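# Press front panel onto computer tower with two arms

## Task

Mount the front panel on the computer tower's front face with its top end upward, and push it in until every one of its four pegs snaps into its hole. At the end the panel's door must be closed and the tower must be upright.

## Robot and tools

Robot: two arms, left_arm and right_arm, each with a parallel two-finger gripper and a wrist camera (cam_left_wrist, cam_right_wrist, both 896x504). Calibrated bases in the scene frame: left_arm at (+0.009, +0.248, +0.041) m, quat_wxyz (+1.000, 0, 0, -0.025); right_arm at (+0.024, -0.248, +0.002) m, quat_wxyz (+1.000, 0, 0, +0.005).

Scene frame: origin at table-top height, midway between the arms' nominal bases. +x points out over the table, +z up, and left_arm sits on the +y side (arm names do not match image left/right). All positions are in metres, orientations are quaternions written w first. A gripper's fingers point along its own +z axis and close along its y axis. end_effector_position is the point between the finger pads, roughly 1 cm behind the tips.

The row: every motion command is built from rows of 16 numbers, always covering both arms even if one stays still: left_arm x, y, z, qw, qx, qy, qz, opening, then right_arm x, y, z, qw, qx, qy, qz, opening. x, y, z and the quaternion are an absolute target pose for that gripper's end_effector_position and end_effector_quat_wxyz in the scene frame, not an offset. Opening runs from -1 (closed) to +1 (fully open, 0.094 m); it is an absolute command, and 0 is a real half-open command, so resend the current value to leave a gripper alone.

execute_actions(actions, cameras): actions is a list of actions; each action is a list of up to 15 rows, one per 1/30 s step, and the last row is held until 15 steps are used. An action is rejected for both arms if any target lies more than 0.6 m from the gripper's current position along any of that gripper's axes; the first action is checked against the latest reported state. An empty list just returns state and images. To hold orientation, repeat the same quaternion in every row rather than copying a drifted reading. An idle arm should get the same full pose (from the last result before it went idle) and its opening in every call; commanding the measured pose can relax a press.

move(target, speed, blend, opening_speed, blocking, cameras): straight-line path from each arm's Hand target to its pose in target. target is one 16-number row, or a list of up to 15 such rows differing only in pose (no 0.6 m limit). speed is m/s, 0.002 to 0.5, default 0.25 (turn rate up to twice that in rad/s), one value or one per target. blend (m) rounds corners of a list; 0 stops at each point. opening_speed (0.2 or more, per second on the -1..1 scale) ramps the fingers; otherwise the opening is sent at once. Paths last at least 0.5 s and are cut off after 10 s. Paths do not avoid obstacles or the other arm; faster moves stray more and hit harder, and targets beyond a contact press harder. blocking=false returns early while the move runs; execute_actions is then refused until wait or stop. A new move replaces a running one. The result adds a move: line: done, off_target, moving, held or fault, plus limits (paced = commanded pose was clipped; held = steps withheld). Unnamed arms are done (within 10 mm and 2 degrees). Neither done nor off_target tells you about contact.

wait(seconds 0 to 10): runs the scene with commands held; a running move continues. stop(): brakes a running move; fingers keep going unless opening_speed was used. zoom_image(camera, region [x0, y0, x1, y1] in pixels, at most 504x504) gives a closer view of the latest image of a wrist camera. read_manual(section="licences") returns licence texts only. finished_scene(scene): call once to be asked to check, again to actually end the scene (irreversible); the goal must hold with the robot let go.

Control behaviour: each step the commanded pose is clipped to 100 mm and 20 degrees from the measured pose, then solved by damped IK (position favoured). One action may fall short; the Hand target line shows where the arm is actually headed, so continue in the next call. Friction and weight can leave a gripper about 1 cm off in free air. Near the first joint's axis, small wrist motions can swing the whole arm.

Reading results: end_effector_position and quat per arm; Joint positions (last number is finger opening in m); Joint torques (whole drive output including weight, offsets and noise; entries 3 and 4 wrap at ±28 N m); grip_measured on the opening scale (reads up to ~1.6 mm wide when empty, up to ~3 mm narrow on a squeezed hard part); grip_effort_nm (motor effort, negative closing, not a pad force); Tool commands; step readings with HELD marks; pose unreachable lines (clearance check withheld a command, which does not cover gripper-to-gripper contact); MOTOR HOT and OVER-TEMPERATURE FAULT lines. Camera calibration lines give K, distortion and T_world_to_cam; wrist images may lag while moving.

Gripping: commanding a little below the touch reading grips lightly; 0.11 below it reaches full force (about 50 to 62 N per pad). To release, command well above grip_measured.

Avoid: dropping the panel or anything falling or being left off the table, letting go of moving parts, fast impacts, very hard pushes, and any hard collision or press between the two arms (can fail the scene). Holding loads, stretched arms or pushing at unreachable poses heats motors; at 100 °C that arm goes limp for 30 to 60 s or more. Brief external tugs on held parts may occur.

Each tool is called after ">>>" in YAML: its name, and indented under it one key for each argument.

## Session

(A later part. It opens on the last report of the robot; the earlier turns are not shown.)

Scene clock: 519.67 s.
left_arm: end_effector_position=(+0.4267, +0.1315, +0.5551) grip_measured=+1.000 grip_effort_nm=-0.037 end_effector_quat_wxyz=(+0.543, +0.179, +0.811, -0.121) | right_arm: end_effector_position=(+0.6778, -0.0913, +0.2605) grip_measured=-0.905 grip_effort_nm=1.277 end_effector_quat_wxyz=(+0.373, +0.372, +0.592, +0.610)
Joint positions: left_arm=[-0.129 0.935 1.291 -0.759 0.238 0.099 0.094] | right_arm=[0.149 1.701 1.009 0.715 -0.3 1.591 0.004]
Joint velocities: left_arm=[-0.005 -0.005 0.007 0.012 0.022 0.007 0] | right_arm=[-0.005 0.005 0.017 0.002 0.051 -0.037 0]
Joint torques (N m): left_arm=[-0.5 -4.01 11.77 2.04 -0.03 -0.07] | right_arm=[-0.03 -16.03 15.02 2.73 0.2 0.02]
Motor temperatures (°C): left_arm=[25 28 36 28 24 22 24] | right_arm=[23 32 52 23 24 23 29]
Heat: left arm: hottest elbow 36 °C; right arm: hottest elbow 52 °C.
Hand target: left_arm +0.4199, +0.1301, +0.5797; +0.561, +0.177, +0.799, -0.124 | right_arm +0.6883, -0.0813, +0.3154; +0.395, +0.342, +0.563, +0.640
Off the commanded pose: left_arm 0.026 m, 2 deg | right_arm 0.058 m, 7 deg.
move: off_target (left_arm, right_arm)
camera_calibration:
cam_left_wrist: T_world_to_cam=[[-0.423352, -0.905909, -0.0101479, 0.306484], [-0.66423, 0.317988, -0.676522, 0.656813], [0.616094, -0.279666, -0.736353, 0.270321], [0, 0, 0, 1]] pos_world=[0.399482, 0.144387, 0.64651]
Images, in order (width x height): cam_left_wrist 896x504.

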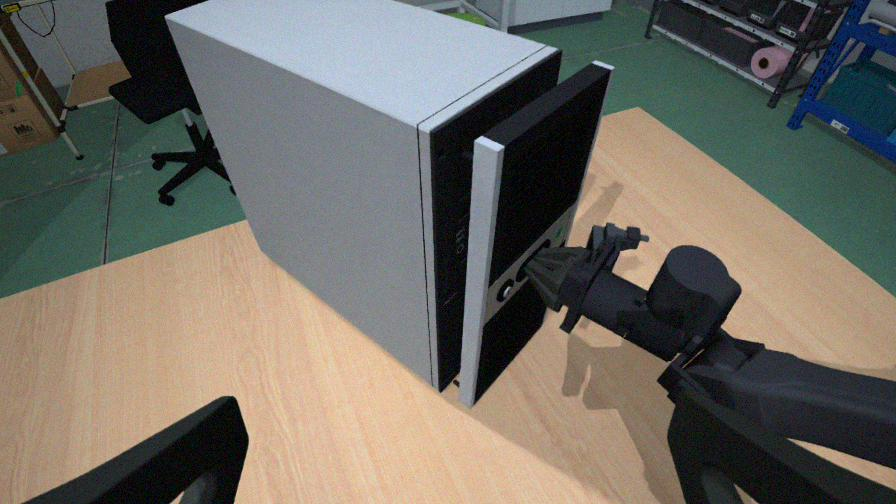

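>>> move:
  target: [0.42,0.13,0.58,0.56,0.177,0.799,-0.124,1,0.688,-0.073,0.313,0.382,0.329,0.571,0.649,-0.4]
  speed: 0.06
  cameras: ["cam_left_wrist"]

>>> zoom_image:
  camera: "cam_left_wrist"
  region: [420, 110, 500, 210]

>>> zoom_image:
  camera: "cam_left_wrist"
  region: [400, 20, 650, 270]

Scene clock: 533.63 s.
left_arm: end_effector_position=(+0.4267, +0.1315, +0.5551) grip_measured=+1.000 grip_effort_nm=-0.042 end_effector_quat_wxyz=(+0.543, +0.179, +0.811, -0.121) | right_arm: end_effector_position=(+0.6752, -0.0844, +0.2614) grip_measured=-0.905 grip_effort_nm=1.282 end_effector_quat_wxyz=(+0.361, +0.361, +0.596, +0.619)
Joint positions: left_arm=[-0.129 0.935 1.291 -0.759 0.238 0.099 0.094] | right_arm=[0.152 1.703 1.01 0.722 -0.335 1.596 0.004]
Joint velocities: left_arm=[0.005 0.005 -0.017 -0.007 -0.022 0.007 0] | right_arm=[-0.015 0.005 0.002 0.002 0.051 0.095 0]
Joint torques (N m): left_arm=[-0.97 -4.19 11.78 1.99 -0.02 -0.07] | right_arm=[-0.56 -15.03 14.6 2.88 -0.11 -0.01]
Motor temperatures (°C): left_arm=[25 28 37 27 24 22 24] | right_arm=[23 33 51 23 24 23 29]
Heat: left arm: hottest elbow 37 °C; right arm: hottest elbow 51 °C.
Hand target: left_arm +0.4199, +0.1301, +0.5797; +0.561, +0.177, +0.799, -0.124 | right_arm +0.6841, -0.0739, +0.3129; +0.381, +0.329, +0.570, +0.649
Off the commanded pose: left_arm 0.026 m, 2 deg | right_arm 0.054 m, 6 deg.
move: off_target (left_arm, right_arm)
camera_calibration:
cam_left_wrist: T_world_to_cam=[[-0.423352, -0.905909, -0.0101479, 0.306484], [-0.66423, 0.317988, -0.676522, 0.656813], [0.616094, -0.279666, -0.736353, 0.270321], [0, 0, 0, 1]] pos_world=[0.399482, 0.144387, 0.64651]
Images, in order (width x height): cam_left_wrist 896x504.

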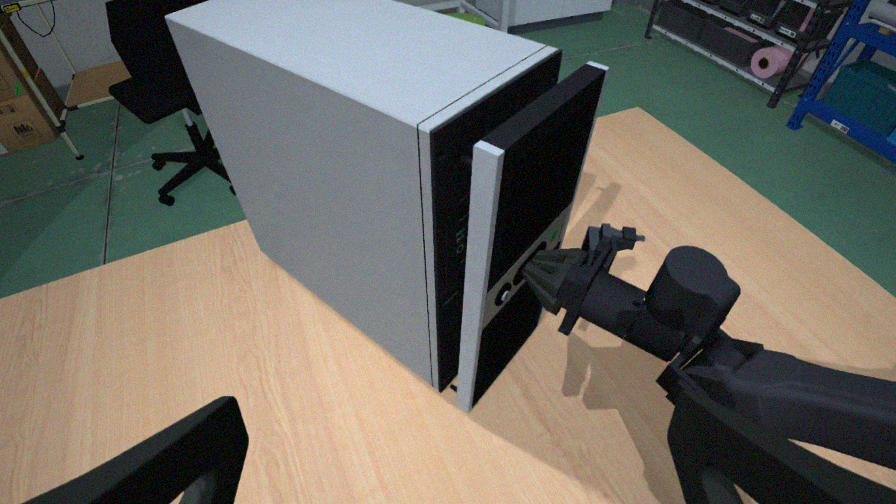

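Scaled by 5.040 from the camera's 896x504 image, which has a finer 1280x720 frame.

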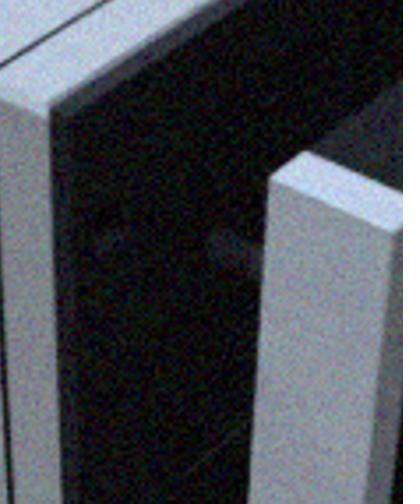

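Scaled by 2.016 from the camera's 896x504 image, which has a finer 1280x720 frame.

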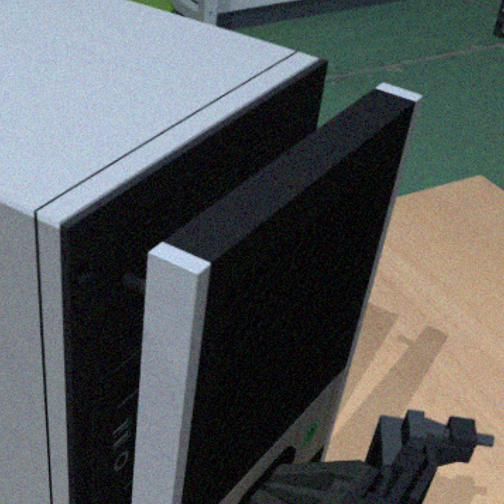

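>>> move:
  target: [0.42,0.13,0.58,0.56,0.177,0.799,-0.124,1,0.684,-0.062,0.312,0.382,0.329,0.571,0.649,-0.4]
  speed: 0.05
  cameras: ["cam_left_wrist"]

>>> zoom_image:
  camera: "cam_left_wrist"
  region: [420, 110, 500, 210]

Scene clock: 561.53 s.
left_arm: end_effector_position=(+0.4267, +0.1315, +0.5551) grip_measured=+1.000 grip_effort_nm=-0.037 end_effector_quat_wxyz=(+0.543, +0.179, +0.811, -0.121) | right_arm: end_effector_position=(+0.6724, -0.0714, +0.2621) grip_measured=-0.905 grip_effort_nm=1.277 end_effector_quat_wxyz=(+0.359, +0.358, +0.597, +0.622)
Joint positions: left_arm=[-0.129 0.935 1.291 -0.759 0.238 0.099 0.094] | right_arm=[0.175 1.703 1.01 0.726 -0.32 1.597 0.004]
Joint velocities: left_arm=[-0.024 0.015 -0.007 0.007 0.007 0.051 0] | right_arm=[-0.015 -0.015 -0.002 -0.012 -0.051 -0.037 -0.001]
Joint torques (N m): left_arm=[-0.56 -4.19 11.88 2.06 -0.02 -0.08] | right_arm=[-0.5 -15.85 13.97 2.8 0.2 -0.03]
Motor temperatures (°C): left_arm=[25 28 37 27 24 22 24] | right_arm=[23 32 49 23 24 23 29]
Heat: left arm: hottest elbow 37 °C; right arm: hottest elbow 49 °C.
Hand target: left_arm +0.4199, +0.1301, +0.5797; +0.561, +0.177, +0.799, -0.124 | right_arm +0.6805, -0.0630, +0.3117; +0.381, +0.329, +0.570, +0.649
Off the commanded pose: left_arm 0.026 m, 2 deg | right_arm 0.052 m, 6 deg.
move: off_target (left_arm, right_arm)
camera_calibration:
cam_left_wrist: T_world_to_cam=[[-0.423352, -0.905909, -0.0101479, 0.306484], [-0.66423, 0.317988, -0.676522, 0.656813], [0.616094, -0.279666, -0.736353, 0.270321], [0, 0, 0, 1]] pos_world=[0.399482, 0.144387, 0.64651]
Images, in order (width x height): cam_left_wrist 896x504.

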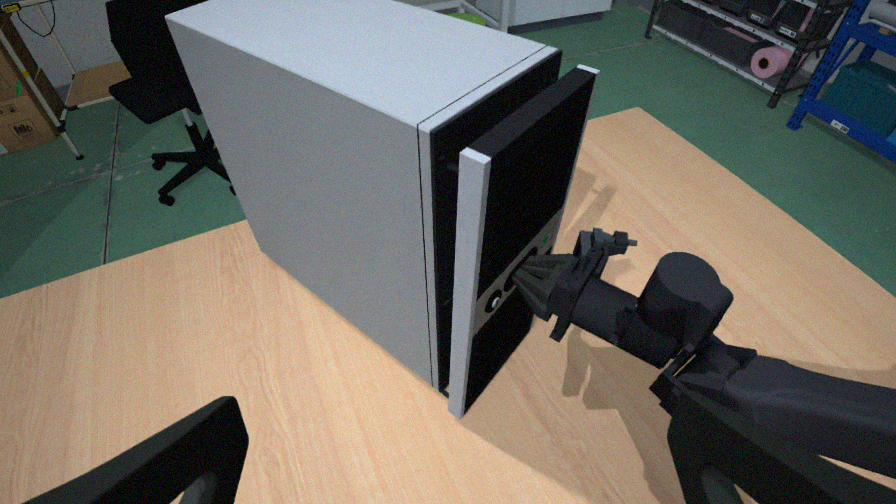

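Scaled by 5.040 from the camera's 896x504 image, which has a finer 1280x720 frame.

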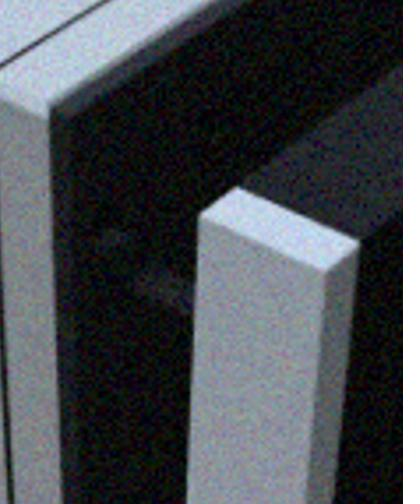

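>>> move:
  target: [0.42,0.13,0.58,0.56,0.177,0.799,-0.124,1,0.690,-0.066,0.312,0.382,0.329,0.571,0.649,-0.4]
  speed: 0.03
  cameras: ["cam_left_wrist"]

>>> zoom_image:
  camera: "cam_left_wrist"
  region: [420, 110, 500, 210]

Scene clock: 576.60 s.
left_arm: end_effector_position=(+0.4267, +0.1315, +0.5551) grip_measured=+1.000 grip_effort_nm=-0.046 end_effector_quat_wxyz=(+0.543, +0.179, +0.811, -0.121) | right_arm: end_effector_position=(+0.6734, -0.0710, +0.2564) grip_measured=-0.905 grip_effort_nm=1.277 end_effector_quat_wxyz=(+0.356, +0.360, +0.599, +0.620)
Joint positions: left_arm=[-0.129 0.935 1.291 -0.759 0.238 0.099 0.094] | right_arm=[0.175 1.712 1.01 0.726 -0.322 1.597 0.004]
Joint velocities: left_arm=[0.005 -0.005 0.002 0.007 -0.066 0.007 0] | right_arm=[-0.005 -0.015 -0.002 -0.007 0.007 0.051 0]
Joint torques (N m): left_arm=[-0.5 -4.07 11.78 2.02 -0.04 -0.07] | right_arm=[-0.79 -16.5 15.01 2.77 -0.1 0]
Motor temperatures (°C): left_arm=[25 28 37 27 24 22 24] | right_arm=[23 32 49 23 24 23 29]
Heat: left arm: hottest elbow 37 °C; right arm: hottest elbow 49 °C.
Hand target: left_arm +0.4199, +0.1301, +0.5797; +0.561, +0.177, +0.799, -0.124 | right_arm +0.6854, -0.0672, +0.3117; +0.381, +0.329, +0.570, +0.649
Off the commanded pose: left_arm 0.026 m, 2 deg | right_arm 0.058 m, 7 deg.
move: off_target (left_arm, right_arm)
camera_calibration:
cam_left_wrist: T_world_to_cam=[[-0.423352, -0.905909, -0.0101479, 0.306484], [-0.66423, 0.317988, -0.676522, 0.656813], [0.616094, -0.279666, -0.736353, 0.270321], [0, 0, 0, 1]] pos_world=[0.399482, 0.144387, 0.64651]
Images, in order (width x height): cam_left_wrist 896x504.

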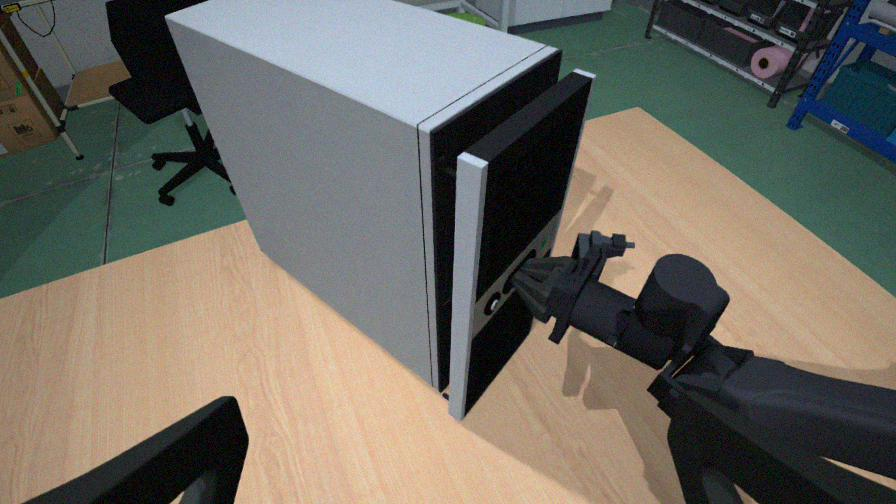

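Scaled by 5.040 from the camera's 896x504 image, which has a finer 1280x720 frame.

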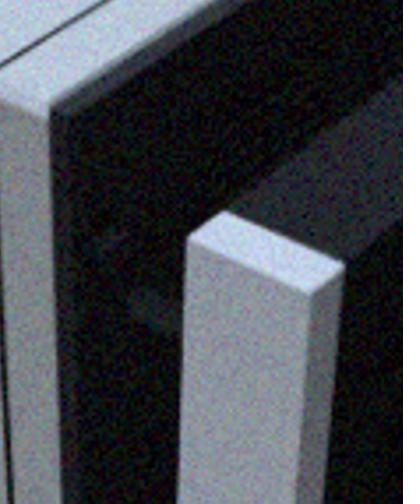

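>>> move:
  target: [0.42,0.13,0.58,0.56,0.177,0.799,-0.124,1,0.696,-0.066,0.322,0.382,0.329,0.571,0.649,-0.4]
  speed: 0.03
  cameras: ["cam_left_wrist"]

>>> zoom_image:
  camera: "cam_left_wrist"
  region: [420, 110, 500, 210]

Scene clock: 583.90 s.
left_arm: end_effector_position=(+0.4267, +0.1315, +0.5551) grip_measured=+1.000 grip_effort_nm=-0.037 end_effector_quat_wxyz=(+0.543, +0.179, +0.811, -0.121) | right_arm: end_effector_position=(+0.6781, -0.0698, +0.2646) grip_measured=-0.904 grip_effort_nm=1.277 end_effector_quat_wxyz=(+0.358, +0.357, +0.597, +0.623)
Joint positions: left_arm=[-0.129 0.935 1.291 -0.759 0.238 0.099 0.094] | right_arm=[0.175 1.712 1.03 0.715 -0.324 1.599 0.004]
Joint velocities: left_arm=[-0.005 0.005 0.007 -0.007 -0.051 -0.051 0] | right_arm=[-0.005 -0.005 -0.002 0.002 0.007 -0.051 0]
Joint torques (N m): left_arm=[-0.56 -4.25 11.84 2.09 -0.04 -0.08] | right_arm=[-1.55 -16.21 15.82 2.04 -0.12 0]
Motor temperatures (°C): left_arm=[25 28 37 27 24 22 24] | right_arm=[23 32 49 23 24 23 29]
Heat: left arm: hottest elbow 37 °C; right arm: hottest elbow 49 °C.
Hand target: left_arm +0.4199, +0.1301, +0.5797; +0.561, +0.177, +0.799, -0.124 | right_arm +0.6909, -0.0672, +0.3217; +0.381, +0.329, +0.570, +0.649
Off the commanded pose: left_arm 0.026 m, 2 deg | right_arm 0.060 m, 6 deg.
move: off_target (left_arm, right_arm)
camera_calibration:
cam_left_wrist: T_world_to_cam=[[-0.423352, -0.905909, -0.0101479, 0.306484], [-0.66423, 0.317988, -0.676522, 0.656813], [0.616094, -0.279666, -0.736353, 0.270321], [0, 0, 0, 1]] pos_world=[0.399482, 0.144387, 0.64651]
Images, in order (width x height): cam_left_wrist 896x504.

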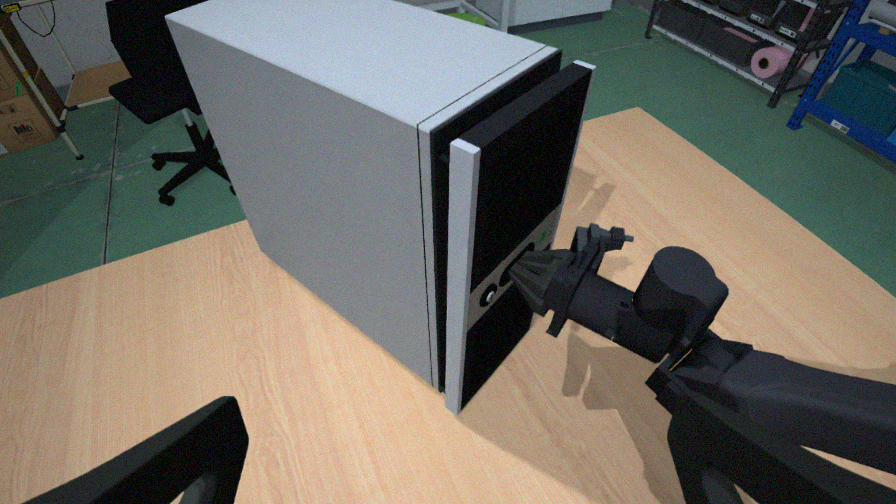

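Scaled by 5.040 from the camera's 896x504 image, which has a finer 1280x720 frame.

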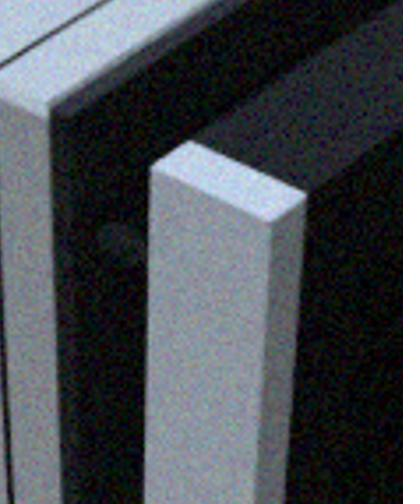

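>>> move:
  target: [0.42,0.13,0.58,0.56,0.177,0.799,-0.124,1,0.704,-0.062,0.323,0.382,0.329,0.571,0.649,-0.4]
  speed: 0.03
  cameras: ["cam_left_wrist"]

>>> zoom_image:
  camera: "cam_left_wrist"
  region: [420, 110, 500, 210]

>>> zoom_image:
  camera: "cam_left_wrist"
  region: [380, 320, 540, 440]

Scene clock: 595.73 s.
left_arm: end_effector_position=(+0.4267, +0.1315, +0.5551) grip_measured=+1.000 grip_effort_nm=-0.046 end_effector_quat_wxyz=(+0.543, +0.179, +0.811, -0.121) | right_arm: end_effector_position=(+0.6798, -0.0694, +0.2663) grip_measured=-0.904 grip_effort_nm=1.277 end_effector_quat_wxyz=(+0.357, +0.358, +0.597, +0.623)
Joint positions: left_arm=[-0.129 0.935 1.291 -0.759 0.238 0.099 0.094] | right_arm=[0.175 1.712 1.038 0.707 -0.324 1.601 0.005]
Joint velocities: left_arm=[-0.015 -0.005 -0.007 0.002 -0.022 -0.022 0] | right_arm=[-0.015 -0.005 0.017 0.022 0.007 -0.022 0]
Joint torques (N m): left_arm=[-0.56 -3.78 11.74 2.04 -0.03 -0.09] | right_arm=[-1.03 -15.79 17.21 1.85 0.11 -0.03]
Motor temperatures (°C): left_arm=[25 27 38 27 24 22 24] | right_arm=[23 32 51 23 24 23 29]
Heat: left arm: hottest elbow 38 °C; right arm: hottest elbow 51 °C.
Hand target: left_arm +0.4199, +0.1301, +0.5797; +0.561, +0.177, +0.799, -0.124 | right_arm +0.6975, -0.0636, +0.3230; +0.381, +0.329, +0.570, +0.649
Off the commanded pose: left_arm 0.026 m, 2 deg | right_arm 0.062 m, 6 deg.
move: off_target (left_arm, right_arm)
camera_calibration:
cam_left_wrist: T_world_to_cam=[[-0.423352, -0.905909, -0.0101479, 0.306484], [-0.66423, 0.317988, -0.676522, 0.656813], [0.616094, -0.279666, -0.736353, 0.270321], [0, 0, 0, 1]] pos_world=[0.399482, 0.144387, 0.64651]
Images, in order (width x height): cam_left_wrist 896x504.

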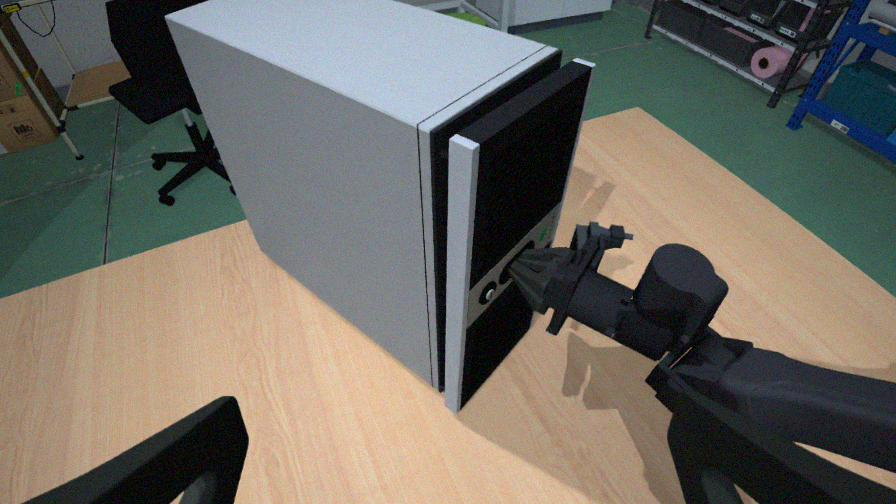

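Scaled by 5.040 from the camera's 896x504 image, which has a finer 1280x720 frame.

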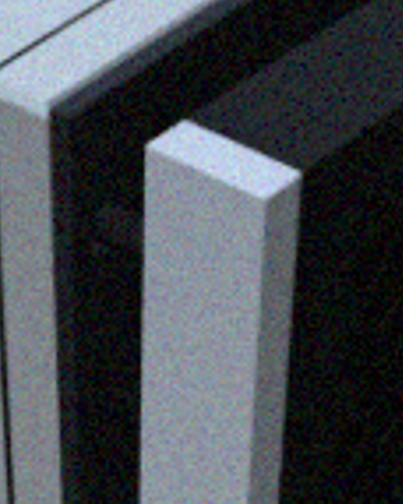

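Scaled by 3.150 from the camera's 896x504 image, which has a finer 1280x720 frame.

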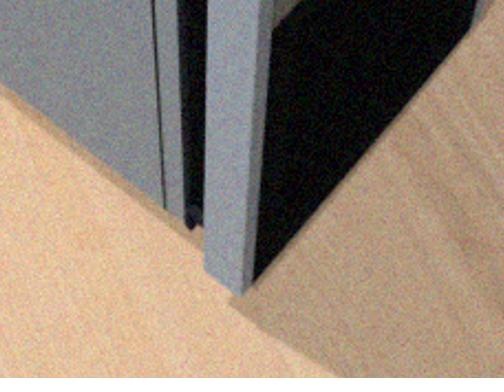

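>>> move:
  target: [0.42,0.13,0.58,0.56,0.177,0.799,-0.124,1,0.702,-0.074,0.321,0.3893,0.3207,0.5774,0.6434,-0.4]
  speed: 0.03
  cameras: ["cam_left_wrist"]

>>> zoom_image:
  camera: "cam_left_wrist"
  region: [420, 110, 500, 210]

>>> zoom_image:
  camera: "cam_left_wrist"
  region: [400, 340, 500, 440]

Scene clock: 620.87 s.
left_arm: end_effector_position=(+0.4267, +0.1315, +0.5551) grip_measured=+1.000 grip_effort_nm=-0.046 end_effector_quat_wxyz=(+0.543, +0.179, +0.811, -0.121) | right_arm: end_effector_position=(+0.6793, -0.0708, +0.2662) grip_measured=-0.904 grip_effort_nm=1.277 end_effector_quat_wxyz=(+0.353, +0.354, +0.600, +0.625)
Joint positions: left_arm=[-0.129 0.935 1.291 -0.759 0.238 0.099 0.094] | right_arm=[0.168 1.712 1.038 0.706 -0.344 1.6 0.005]
Joint velocities: left_arm=[-0.005 -0.024 -0.012 -0.007 -0.007 0.007 0] | right_arm=[-0.024 0.015 -0.012 0.007 0.022 -0.007 0]
Joint torques (N m): left_arm=[-0.32 -4.42 11.78 2 -0.02 -0.1] | right_arm=[-2.08 -15.44 16.28 2.22 -0.1 -0.31]
Motor temperatures (°C): left_arm=[25 27 38 27 24 22 24] | right_arm=[23 32 57 23 24 23 30]
Heat: left arm: hottest elbow 38 °C; right arm: hottest elbow 57 °C.
Hand target: left_arm +0.4199, +0.1301, +0.5797; +0.561, +0.177, +0.799, -0.124 | right_arm +0.6965, -0.0752, +0.3209; +0.389, +0.321, +0.576, +0.643
Off the commanded pose: left_arm 0.026 m, 2 deg | right_arm 0.059 m, 7 deg.
move: off_target (left_arm, right_arm)
camera_calibration:
cam_left_wrist: T_world_to_cam=[[-0.423352, -0.905909, -0.0101479, 0.306484], [-0.66423, 0.317988, -0.676522, 0.656813], [0.616094, -0.279666, -0.736353, 0.270321], [0, 0, 0, 1]] pos_world=[0.399482, 0.144387, 0.64651]
Images, in order (width x height): cam_left_wrist 896x504.

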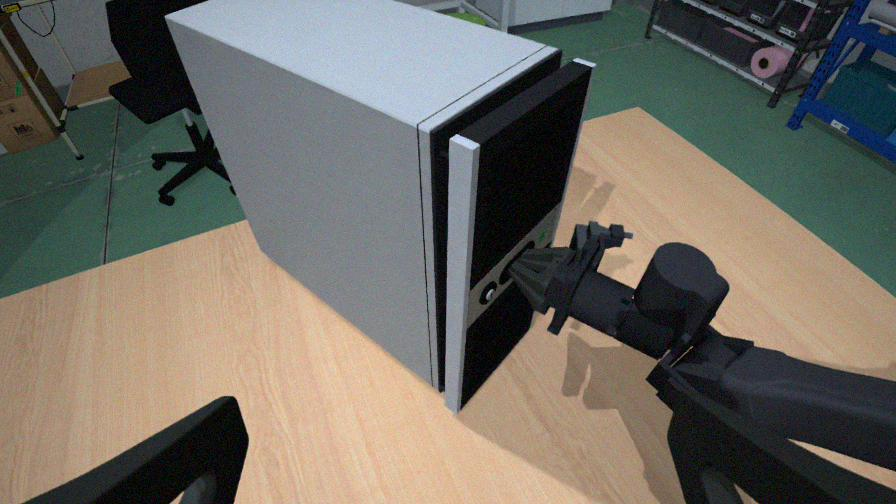

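Scaled by 5.040 from the camera's 896x504 image, which has a finer 1280x720 frame.

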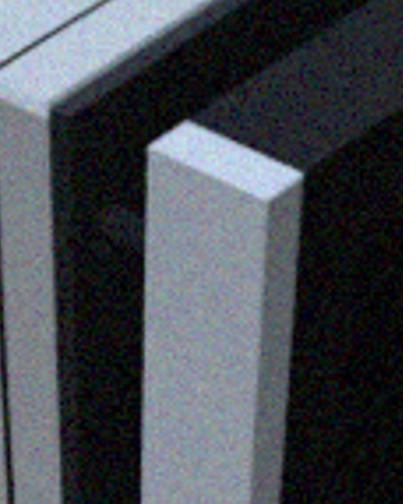

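Scaled by 5.040 from the camera's 896x504 image, which has a finer 1280x720 frame.

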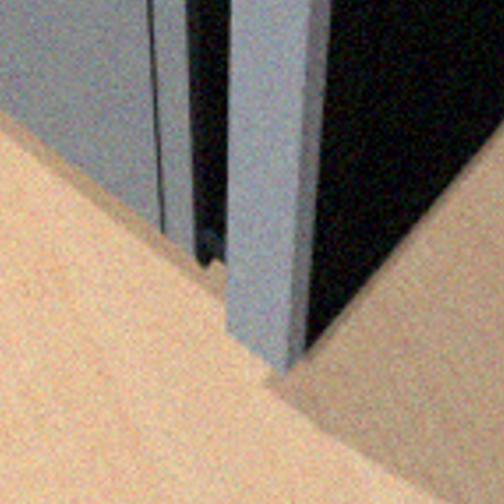

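>>> move:
  target: [0.42,0.13,0.58,0.56,0.177,0.799,-0.124,1,0.702,-0.076,0.321,0.3965,0.3123,0.5836,0.6378,-0.4]
  speed: 0.03
  cameras: ["cam_left_wrist"]

>>> zoom_image:
  camera: "cam_left_wrist"
  region: [420, 110, 500, 210]

>>> zoom_image:
  camera: "cam_left_wrist"
  region: [400, 340, 500, 440]

Scene clock: 635.00 s.
left_arm: end_effector_position=(+0.4267, +0.1315, +0.5551) grip_measured=+1.000 grip_effort_nm=-0.037 end_effector_quat_wxyz=(+0.543, +0.179, +0.811, -0.121) | right_arm: end_effector_position=(+0.6838, -0.0732, +0.2675) grip_measured=-0.903 grip_effort_nm=1.282 end_effector_quat_wxyz=(+0.362, +0.345, +0.605, +0.620)
Joint positions: left_arm=[-0.129 0.935 1.291 -0.759 0.238 0.099 0.094] | right_arm=[0.162 1.72 1.051 0.702 -0.351 1.572 0.005]
Joint velocities: left_arm=[0.005 0.005 -0.012 -0.007 0.007 -0.007 0] | right_arm=[-0.005 -0.034 -0.002 -0.017 -0.022 -0.007 0]
Joint torques (N m): left_arm=[-0.62 -3.84 11.79 1.98 -0.03 -0.09] | right_arm=[-2.2 -16.56 15.43 1.84 -0.07 -0.29]
Motor temperatures (°C): left_arm=[25 27 38 27 24 22 24] | right_arm=[23 32 57 23 24 23 30]
Heat: left arm: hottest elbow 38 °C; right arm: hottest elbow 57 °C.
Hand target: left_arm +0.4199, +0.1301, +0.5797; +0.561, +0.177, +0.799, -0.124 | right_arm +0.6974, -0.0769, +0.3209; +0.396, +0.313, +0.582, +0.637
Off the commanded pose: left_arm 0.026 m, 2 deg | right_arm 0.057 m, 6 deg.
move: off_target (left_arm, right_arm)
camera_calibration:
cam_left_wrist: T_world_to_cam=[[-0.423352, -0.905909, -0.0101479, 0.306484], [-0.66423, 0.317988, -0.676522, 0.656813], [0.616094, -0.279666, -0.736353, 0.270321], [0, 0, 0, 1]] pos_world=[0.399482, 0.144387, 0.64651]
Images, in order (width x height): cam_left_wrist 896x504.

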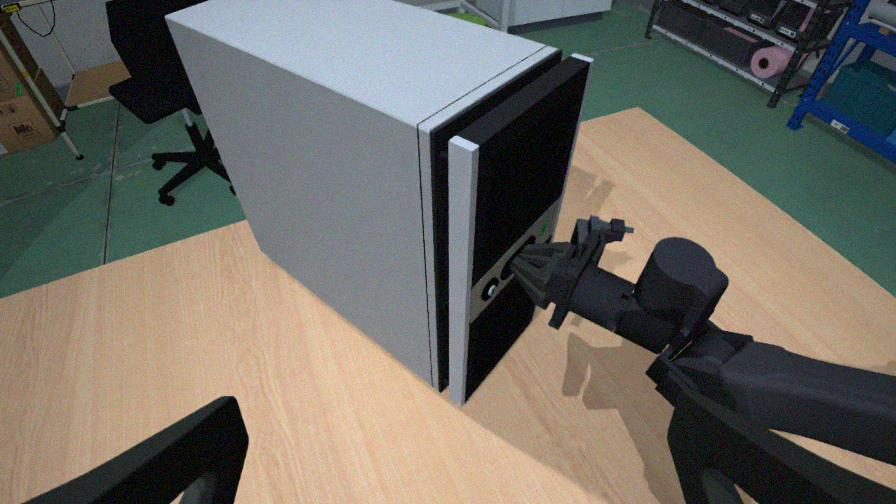

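Scaled by 5.040 from the camera's 896x504 image, which has a finer 1280x720 frame.

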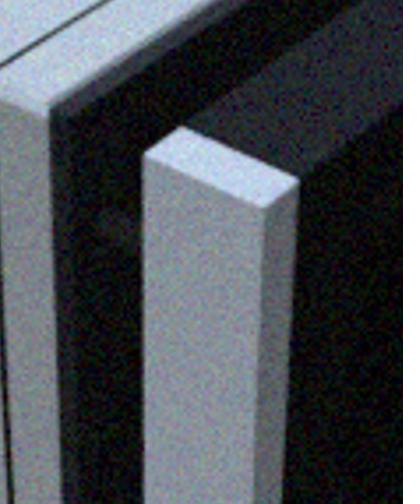

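Scaled by 5.040 from the camera's 896x504 image, which has a finer 1280x720 frame.

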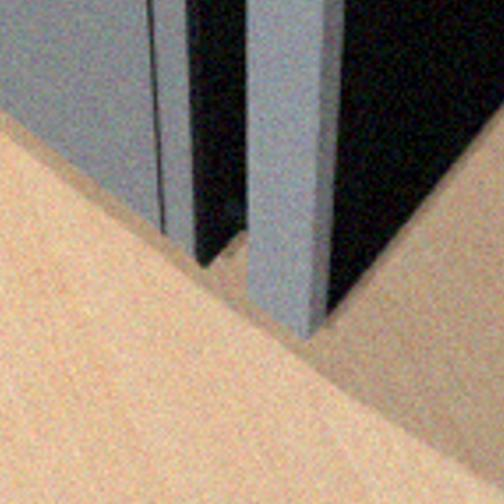

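>>> move:
  target: [0.42,0.13,0.58,0.56,0.177,0.799,-0.124,1,0.709,-0.071,0.319,0.3965,0.3123,0.5836,0.6378,-0.4]
  speed: 0.03
  cameras: ["cam_left_wrist"]

>>> zoom_image:
  camera: "cam_left_wrist"
  region: [420, 110, 500, 210]

>>> zoom_image:
  camera: "cam_left_wrist"
  region: [400, 340, 500, 440]

Scene clock: 648.23 s.
left_arm: end_effector_position=(+0.4267, +0.1315, +0.5551) grip_measured=+1.000 grip_effort_nm=-0.046 end_effector_quat_wxyz=(+0.543, +0.179, +0.811, -0.121) | right_arm: end_effector_position=(+0.6908, -0.0720, +0.2668) grip_measured=-0.903 grip_effort_nm=1.277 end_effector_quat_wxyz=(+0.363, +0.344, +0.604, +0.621)
Joint positions: left_arm=[-0.129 0.935 1.291 -0.759 0.238 0.099 0.094] | right_arm=[0.162 1.737 1.072 0.701 -0.351 1.571 0.005]
Joint velocities: left_arm=[-0.005 -0.005 -0.012 -0.007 0.007 0.007 0] | right_arm=[0.005 -0.005 -0.007 0.002 0.066 0.066 -0.001]
Joint torques (N m): left_arm=[-0.5 -4.13 11.81 2.06 -0.01 -0.1] | right_arm=[-1.44 -16.85 15.6 1.91 0.13 -0.25]
Motor temperatures (°C): left_arm=[25 27 38 27 24 22 24] | right_arm=[23 33 53 23 24 23 30]
Heat: left arm: hottest elbow 38 °C; right arm: hottest elbow 53 °C.
Hand target: left_arm +0.4199, +0.1301, +0.5797; +0.561, +0.177, +0.799, -0.124 | right_arm +0.7044, -0.0720, +0.3189; +0.396, +0.313, +0.582, +0.637
Off the commanded pose: left_arm 0.026 m, 2 deg | right_arm 0.055 m, 6 deg.
move: off_target (left_arm, right_arm)
camera_calibration:
cam_left_wrist: T_world_to_cam=[[-0.423352, -0.905909, -0.0101479, 0.306484], [-0.66423, 0.317988, -0.676522, 0.656813], [0.616094, -0.279666, -0.736353, 0.270321], [0, 0, 0, 1]] pos_world=[0.399482, 0.144387, 0.64651]
Images, in order (width x height): cam_left_wrist 896x504.

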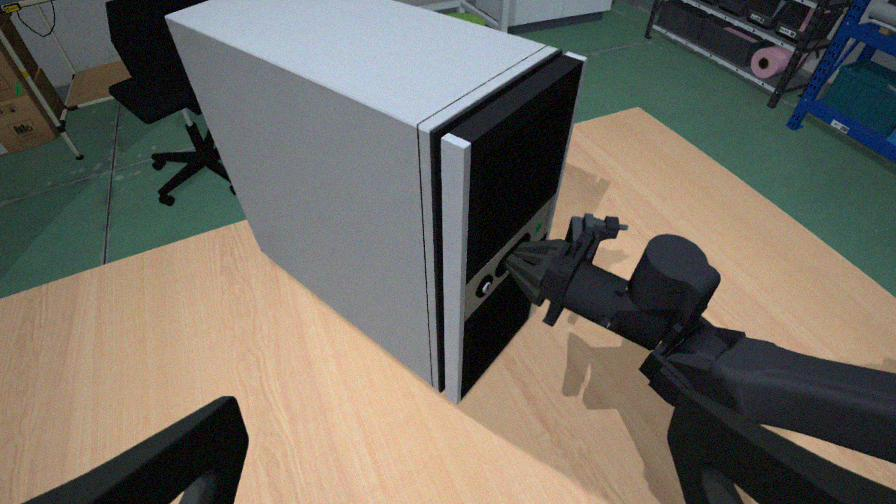

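Scaled by 5.040 from the camera's 896x504 image, which has a finer 1280x720 frame.

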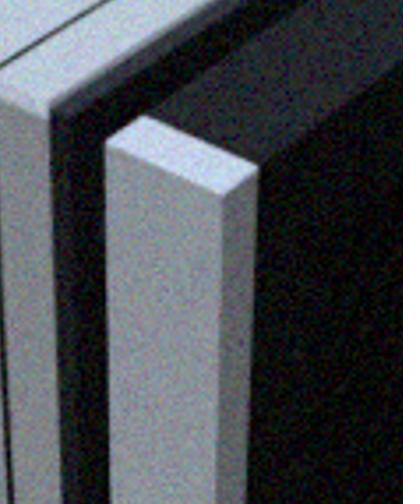

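Scaled by 5.040 from the camera's 896x504 image, which has a finer 1280x720 frame.

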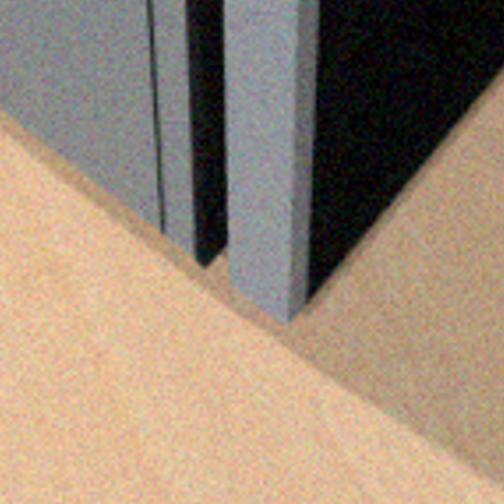

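>>> move:
  target: [0.42,0.13,0.58,0.56,0.177,0.799,-0.124,1,0.718,-0.068,0.318,0.3965,0.3123,0.5836,0.6378,-0.4]
  speed: 0.03
  cameras: ["cam_left_wrist"]

>>> zoom_image:
  camera: "cam_left_wrist"
  region: [420, 110, 500, 210]

>>> zoom_image:
  camera: "cam_left_wrist"
  region: [400, 340, 500, 440]

Scene clock: 657.67 s.
left_arm: end_effector_position=(+0.4267, +0.1315, +0.5551) grip_measured=+1.000 grip_effort_nm=-0.042 end_effector_quat_wxyz=(+0.543, +0.179, +0.811, -0.121) | right_arm: end_effector_position=(+0.6924, -0.0718, +0.2661) grip_measured=-0.903 grip_effort_nm=1.277 end_effector_quat_wxyz=(+0.363, +0.344, +0.604, +0.620)
Joint positions: left_arm=[-0.129 0.935 1.291 -0.759 0.238 0.099 0.094] | right_arm=[0.162 1.741 1.076 0.7 -0.351 1.571 0.005]
Joint velocities: left_arm=[-0.005 -0.005 0.012 0.022 0.022 0.051 0] | right_arm=[-0.015 0.005 0.012 -0.012 -0.037 -0.051 0.001]
Joint torques (N m): left_arm=[-0.67 -4.01 11.84 2.03 -0.02 -0.08] | right_arm=[-2.08 -15.5 17.29 1.85 0.22 -0.27]
Motor temperatures (°C): left_arm=[25 27 38 27 24 22 24] | right_arm=[23 34 53 23 24 23 30]
Heat: left arm: hottest elbow 38 °C; right arm: hottest elbow 53 °C.
Hand target: left_arm +0.4199, +0.1301, +0.5797; +0.561, +0.177, +0.799, -0.124 | right_arm +0.7118, -0.0695, +0.3181; +0.396, +0.313, +0.582, +0.638
Off the commanded pose: left_arm 0.026 m, 2 deg | right_arm 0.058 m, 6 deg.
move: off_target (left_arm, right_arm)
camera_calibration:
cam_left_wrist: T_world_to_cam=[[-0.423352, -0.905909, -0.0101479, 0.306484], [-0.66423, 0.317988, -0.676522, 0.656813], [0.616094, -0.279666, -0.736353, 0.270321], [0, 0, 0, 1]] pos_world=[0.399482, 0.144387, 0.64651]
Images, in order (width x height): cam_left_wrist 896x504.

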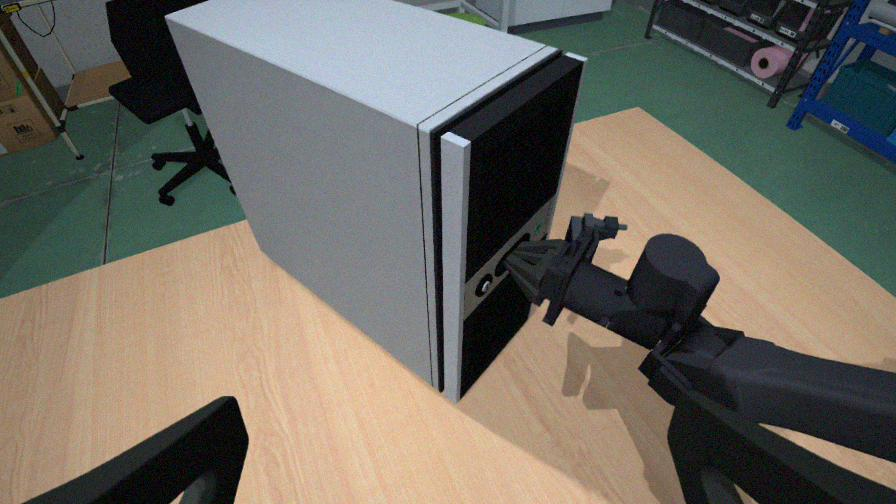

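Scaled by 5.040 from the camera's 896x504 image, which has a finer 1280x720 frame.

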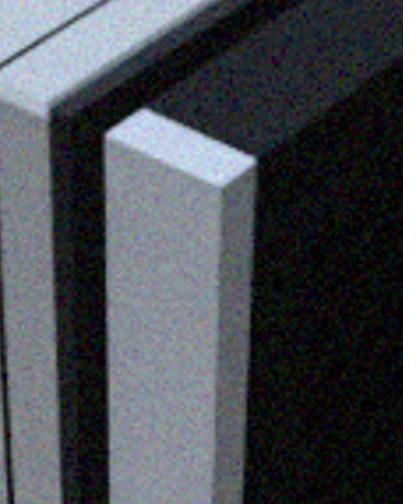

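Scaled by 5.040 from the camera's 896x504 image, which has a finer 1280x720 frame.

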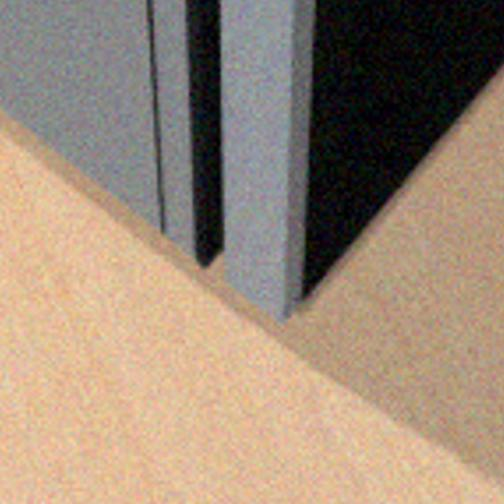

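>>> move:
  target:
    - [0.42,0.13,0.58,0.56,0.177,0.799,-0.124,1,0.707,-0.074,0.313,0.3965,0.3123,0.5836,0.6378,-0.4]
    - [0.42,0.13,0.58,0.56,0.177,0.799,-0.124,1,0.711,-0.076,0.311,0.3965,0.3123,0.5836,0.6378,-0.4]
  speed: 0.03
  cameras: ["cam_left_wrist"]

>>> zoom_image:
  camera: "cam_left_wrist"
  region: [420, 110, 500, 210]

>>> zoom_image:
  camera: "cam_left_wrist"
  region: [400, 340, 500, 440]

Scene clock: 669.17 s.
left_arm: end_effector_position=(+0.4267, +0.1315, +0.5551) grip_measured=+1.000 grip_effort_nm=-0.027 end_effector_quat_wxyz=(+0.543, +0.179, +0.811, -0.121) | right_arm: end_effector_position=(+0.6921, -0.0717, +0.2658) grip_measured=-0.903 grip_effort_nm=1.277 end_effector_quat_wxyz=(+0.361, +0.343, +0.605, +0.621)
Joint positions: left_arm=[-0.129 0.935 1.291 -0.759 0.238 0.099 0.094] | right_arm=[0.161 1.742 1.076 0.7 -0.357 1.571 0.005]
Joint velocities: left_arm=[-0.015 -0.015 0.002 0.002 -0.007 -0.037 0] | right_arm=[0.005 -0.005 -0.007 -0.007 -0.051 0.007 0]
Joint torques (N m): left_arm=[-0.62 -4.01 11.78 2.09 -0.04 -0.09] | right_arm=[-2.26 -15.79 15.01 2.63 -0.01 -0.27]
Motor temperatures (°C): left_arm=[25 27 38 27 24 22 24] | right_arm=[23 33 55 23 24 23 30]
Heat: left arm: hottest elbow 38 °C; right arm: hottest elbow 55 °C.
Hand target: left_arm +0.4199, +0.1301, +0.5797; +0.561, +0.177, +0.799, -0.124 | right_arm +0.7071, -0.0767, +0.3107; +0.396, +0.313, +0.583, +0.637
Off the commanded pose: left_arm 0.026 m, 2 deg | right_arm 0.049 m, 6 deg.
move: off_target (left_arm, right_arm)
camera_calibration:
cam_left_wrist: T_world_to_cam=[[-0.423352, -0.905909, -0.0101479, 0.306484], [-0.66423, 0.317988, -0.676522, 0.656813], [0.616094, -0.279666, -0.736353, 0.270321], [0, 0, 0, 1]] pos_world=[0.399482, 0.144387, 0.64651]
Images, in order (width x height): cam_left_wrist 896x504.

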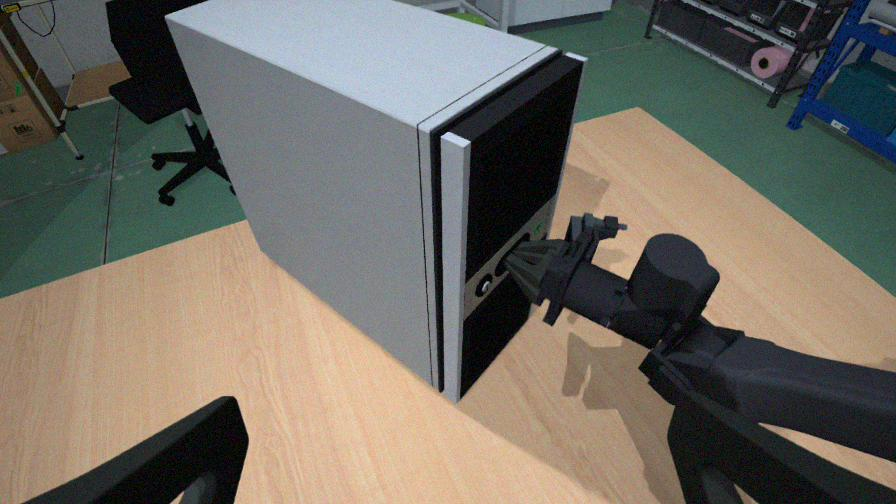

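Scaled by 5.040 from the camera's 896x504 image, which has a finer 1280x720 frame.

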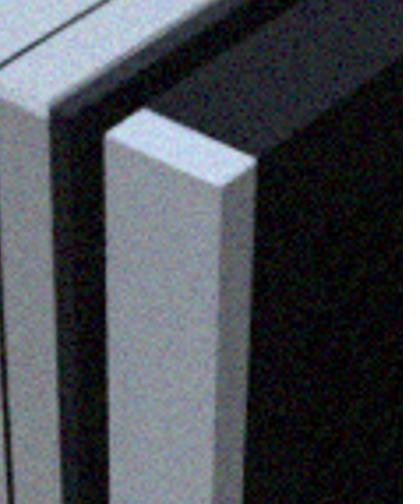

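Scaled by 5.040 from the camera's 896x504 image, which has a finer 1280x720 frame.

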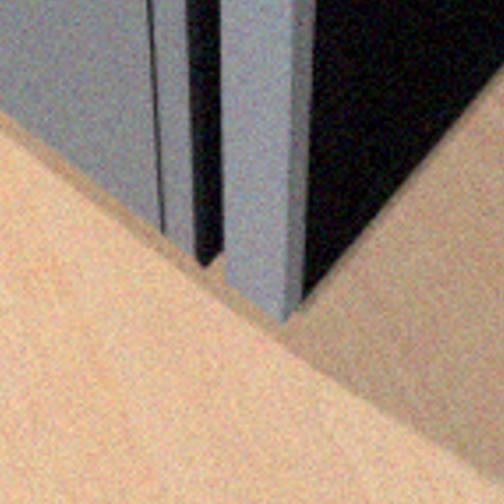

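>>> move:
  target: [0.42,0.13,0.58,0.56,0.177,0.799,-0.124,1,0.745,-0.060,0.304,0.3965,0.3123,0.5836,0.6378,-0.4]
  speed: 0.03
  cameras: ["cam_left_wrist"]

>>> zoom_image:
  camera: "cam_left_wrist"
  region: [420, 110, 500, 210]

>>> zoom_image:
  camera: "cam_left_wrist"
  region: [400, 340, 500, 440]

Scene clock: 676.90 s.
left_arm: end_effector_position=(+0.4267, +0.1315, +0.5551) grip_measured=+1.000 grip_effort_nm=-0.042 end_effector_quat_wxyz=(+0.543, +0.179, +0.811, -0.121) | right_arm: end_effector_position=(+0.6974, -0.0702, +0.2656) grip_measured=-0.903 grip_effort_nm=1.277 end_effector_quat_wxyz=(+0.362, +0.339, +0.605, +0.623)
Joint positions: left_arm=[-0.129 0.935 1.291 -0.759 0.238 0.099 0.094] | right_arm=[0.16 1.757 1.092 0.707 -0.362 1.571 0.005]
Joint velocities: left_arm=[0.005 -0.015 0.007 -0.012 0.037 -0.037 0] | right_arm=[-0.005 -0.005 0.002 -0.002 -0.037 0.007 0]
Joint torques (N m): left_arm=[-0.38 -4.19 11.84 2.07 -0.03 -0.08] | right_arm=[-1.38 -11.34 21.34 1.98 0.92 -0.29]
Motor temperatures (°C): left_arm=[25 27 38 27 24 22 24] | right_arm=[23 33 56 23 24 23 30]
Heat: left arm: hottest elbow 38 °C; right arm: hottest elbow 56 °C.
Hand target: left_arm +0.4199, +0.1301, +0.5797; +0.561, +0.177, +0.799, -0.124 | right_arm +0.7343, -0.0626, +0.3040; +0.396, +0.313, +0.582, +0.638
Off the commanded pose: left_arm 0.026 m, 2 deg | right_arm 0.062 m, 6 deg.
move: off_target (left_arm, right_arm)
camera_calibration:
cam_left_wrist: T_world_to_cam=[[-0.423352, -0.905909, -0.0101479, 0.306484], [-0.66423, 0.317988, -0.676522, 0.656813], [0.616094, -0.279666, -0.736353, 0.270321], [0, 0, 0, 1]] pos_world=[0.399482, 0.144387, 0.64651]
Images, in order (width x height): cam_left_wrist 896x504.

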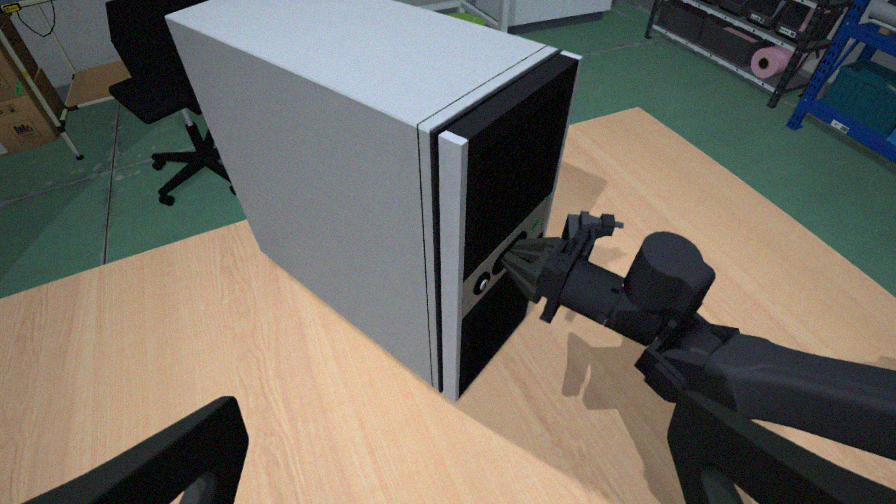

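Scaled by 5.040 from the camera's 896x504 image, which has a finer 1280x720 frame.

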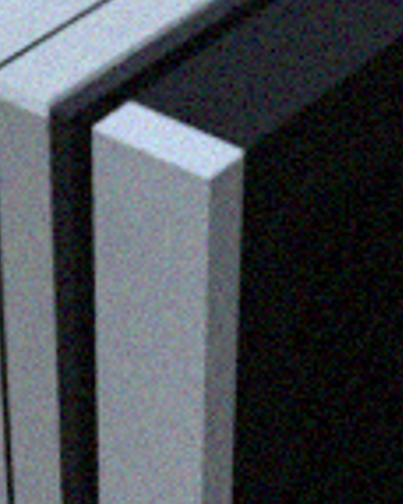

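Scaled by 5.040 from the camera's 896x504 image, which has a finer 1280x720 frame.

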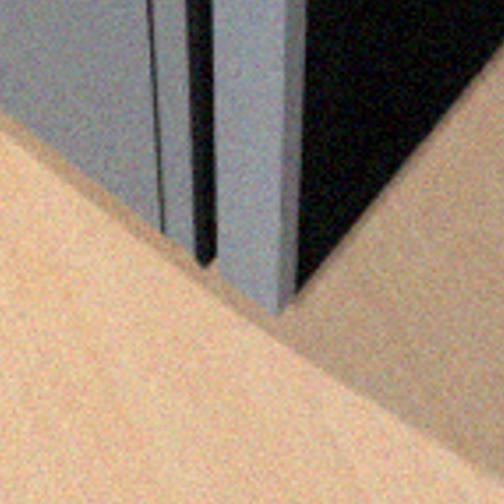

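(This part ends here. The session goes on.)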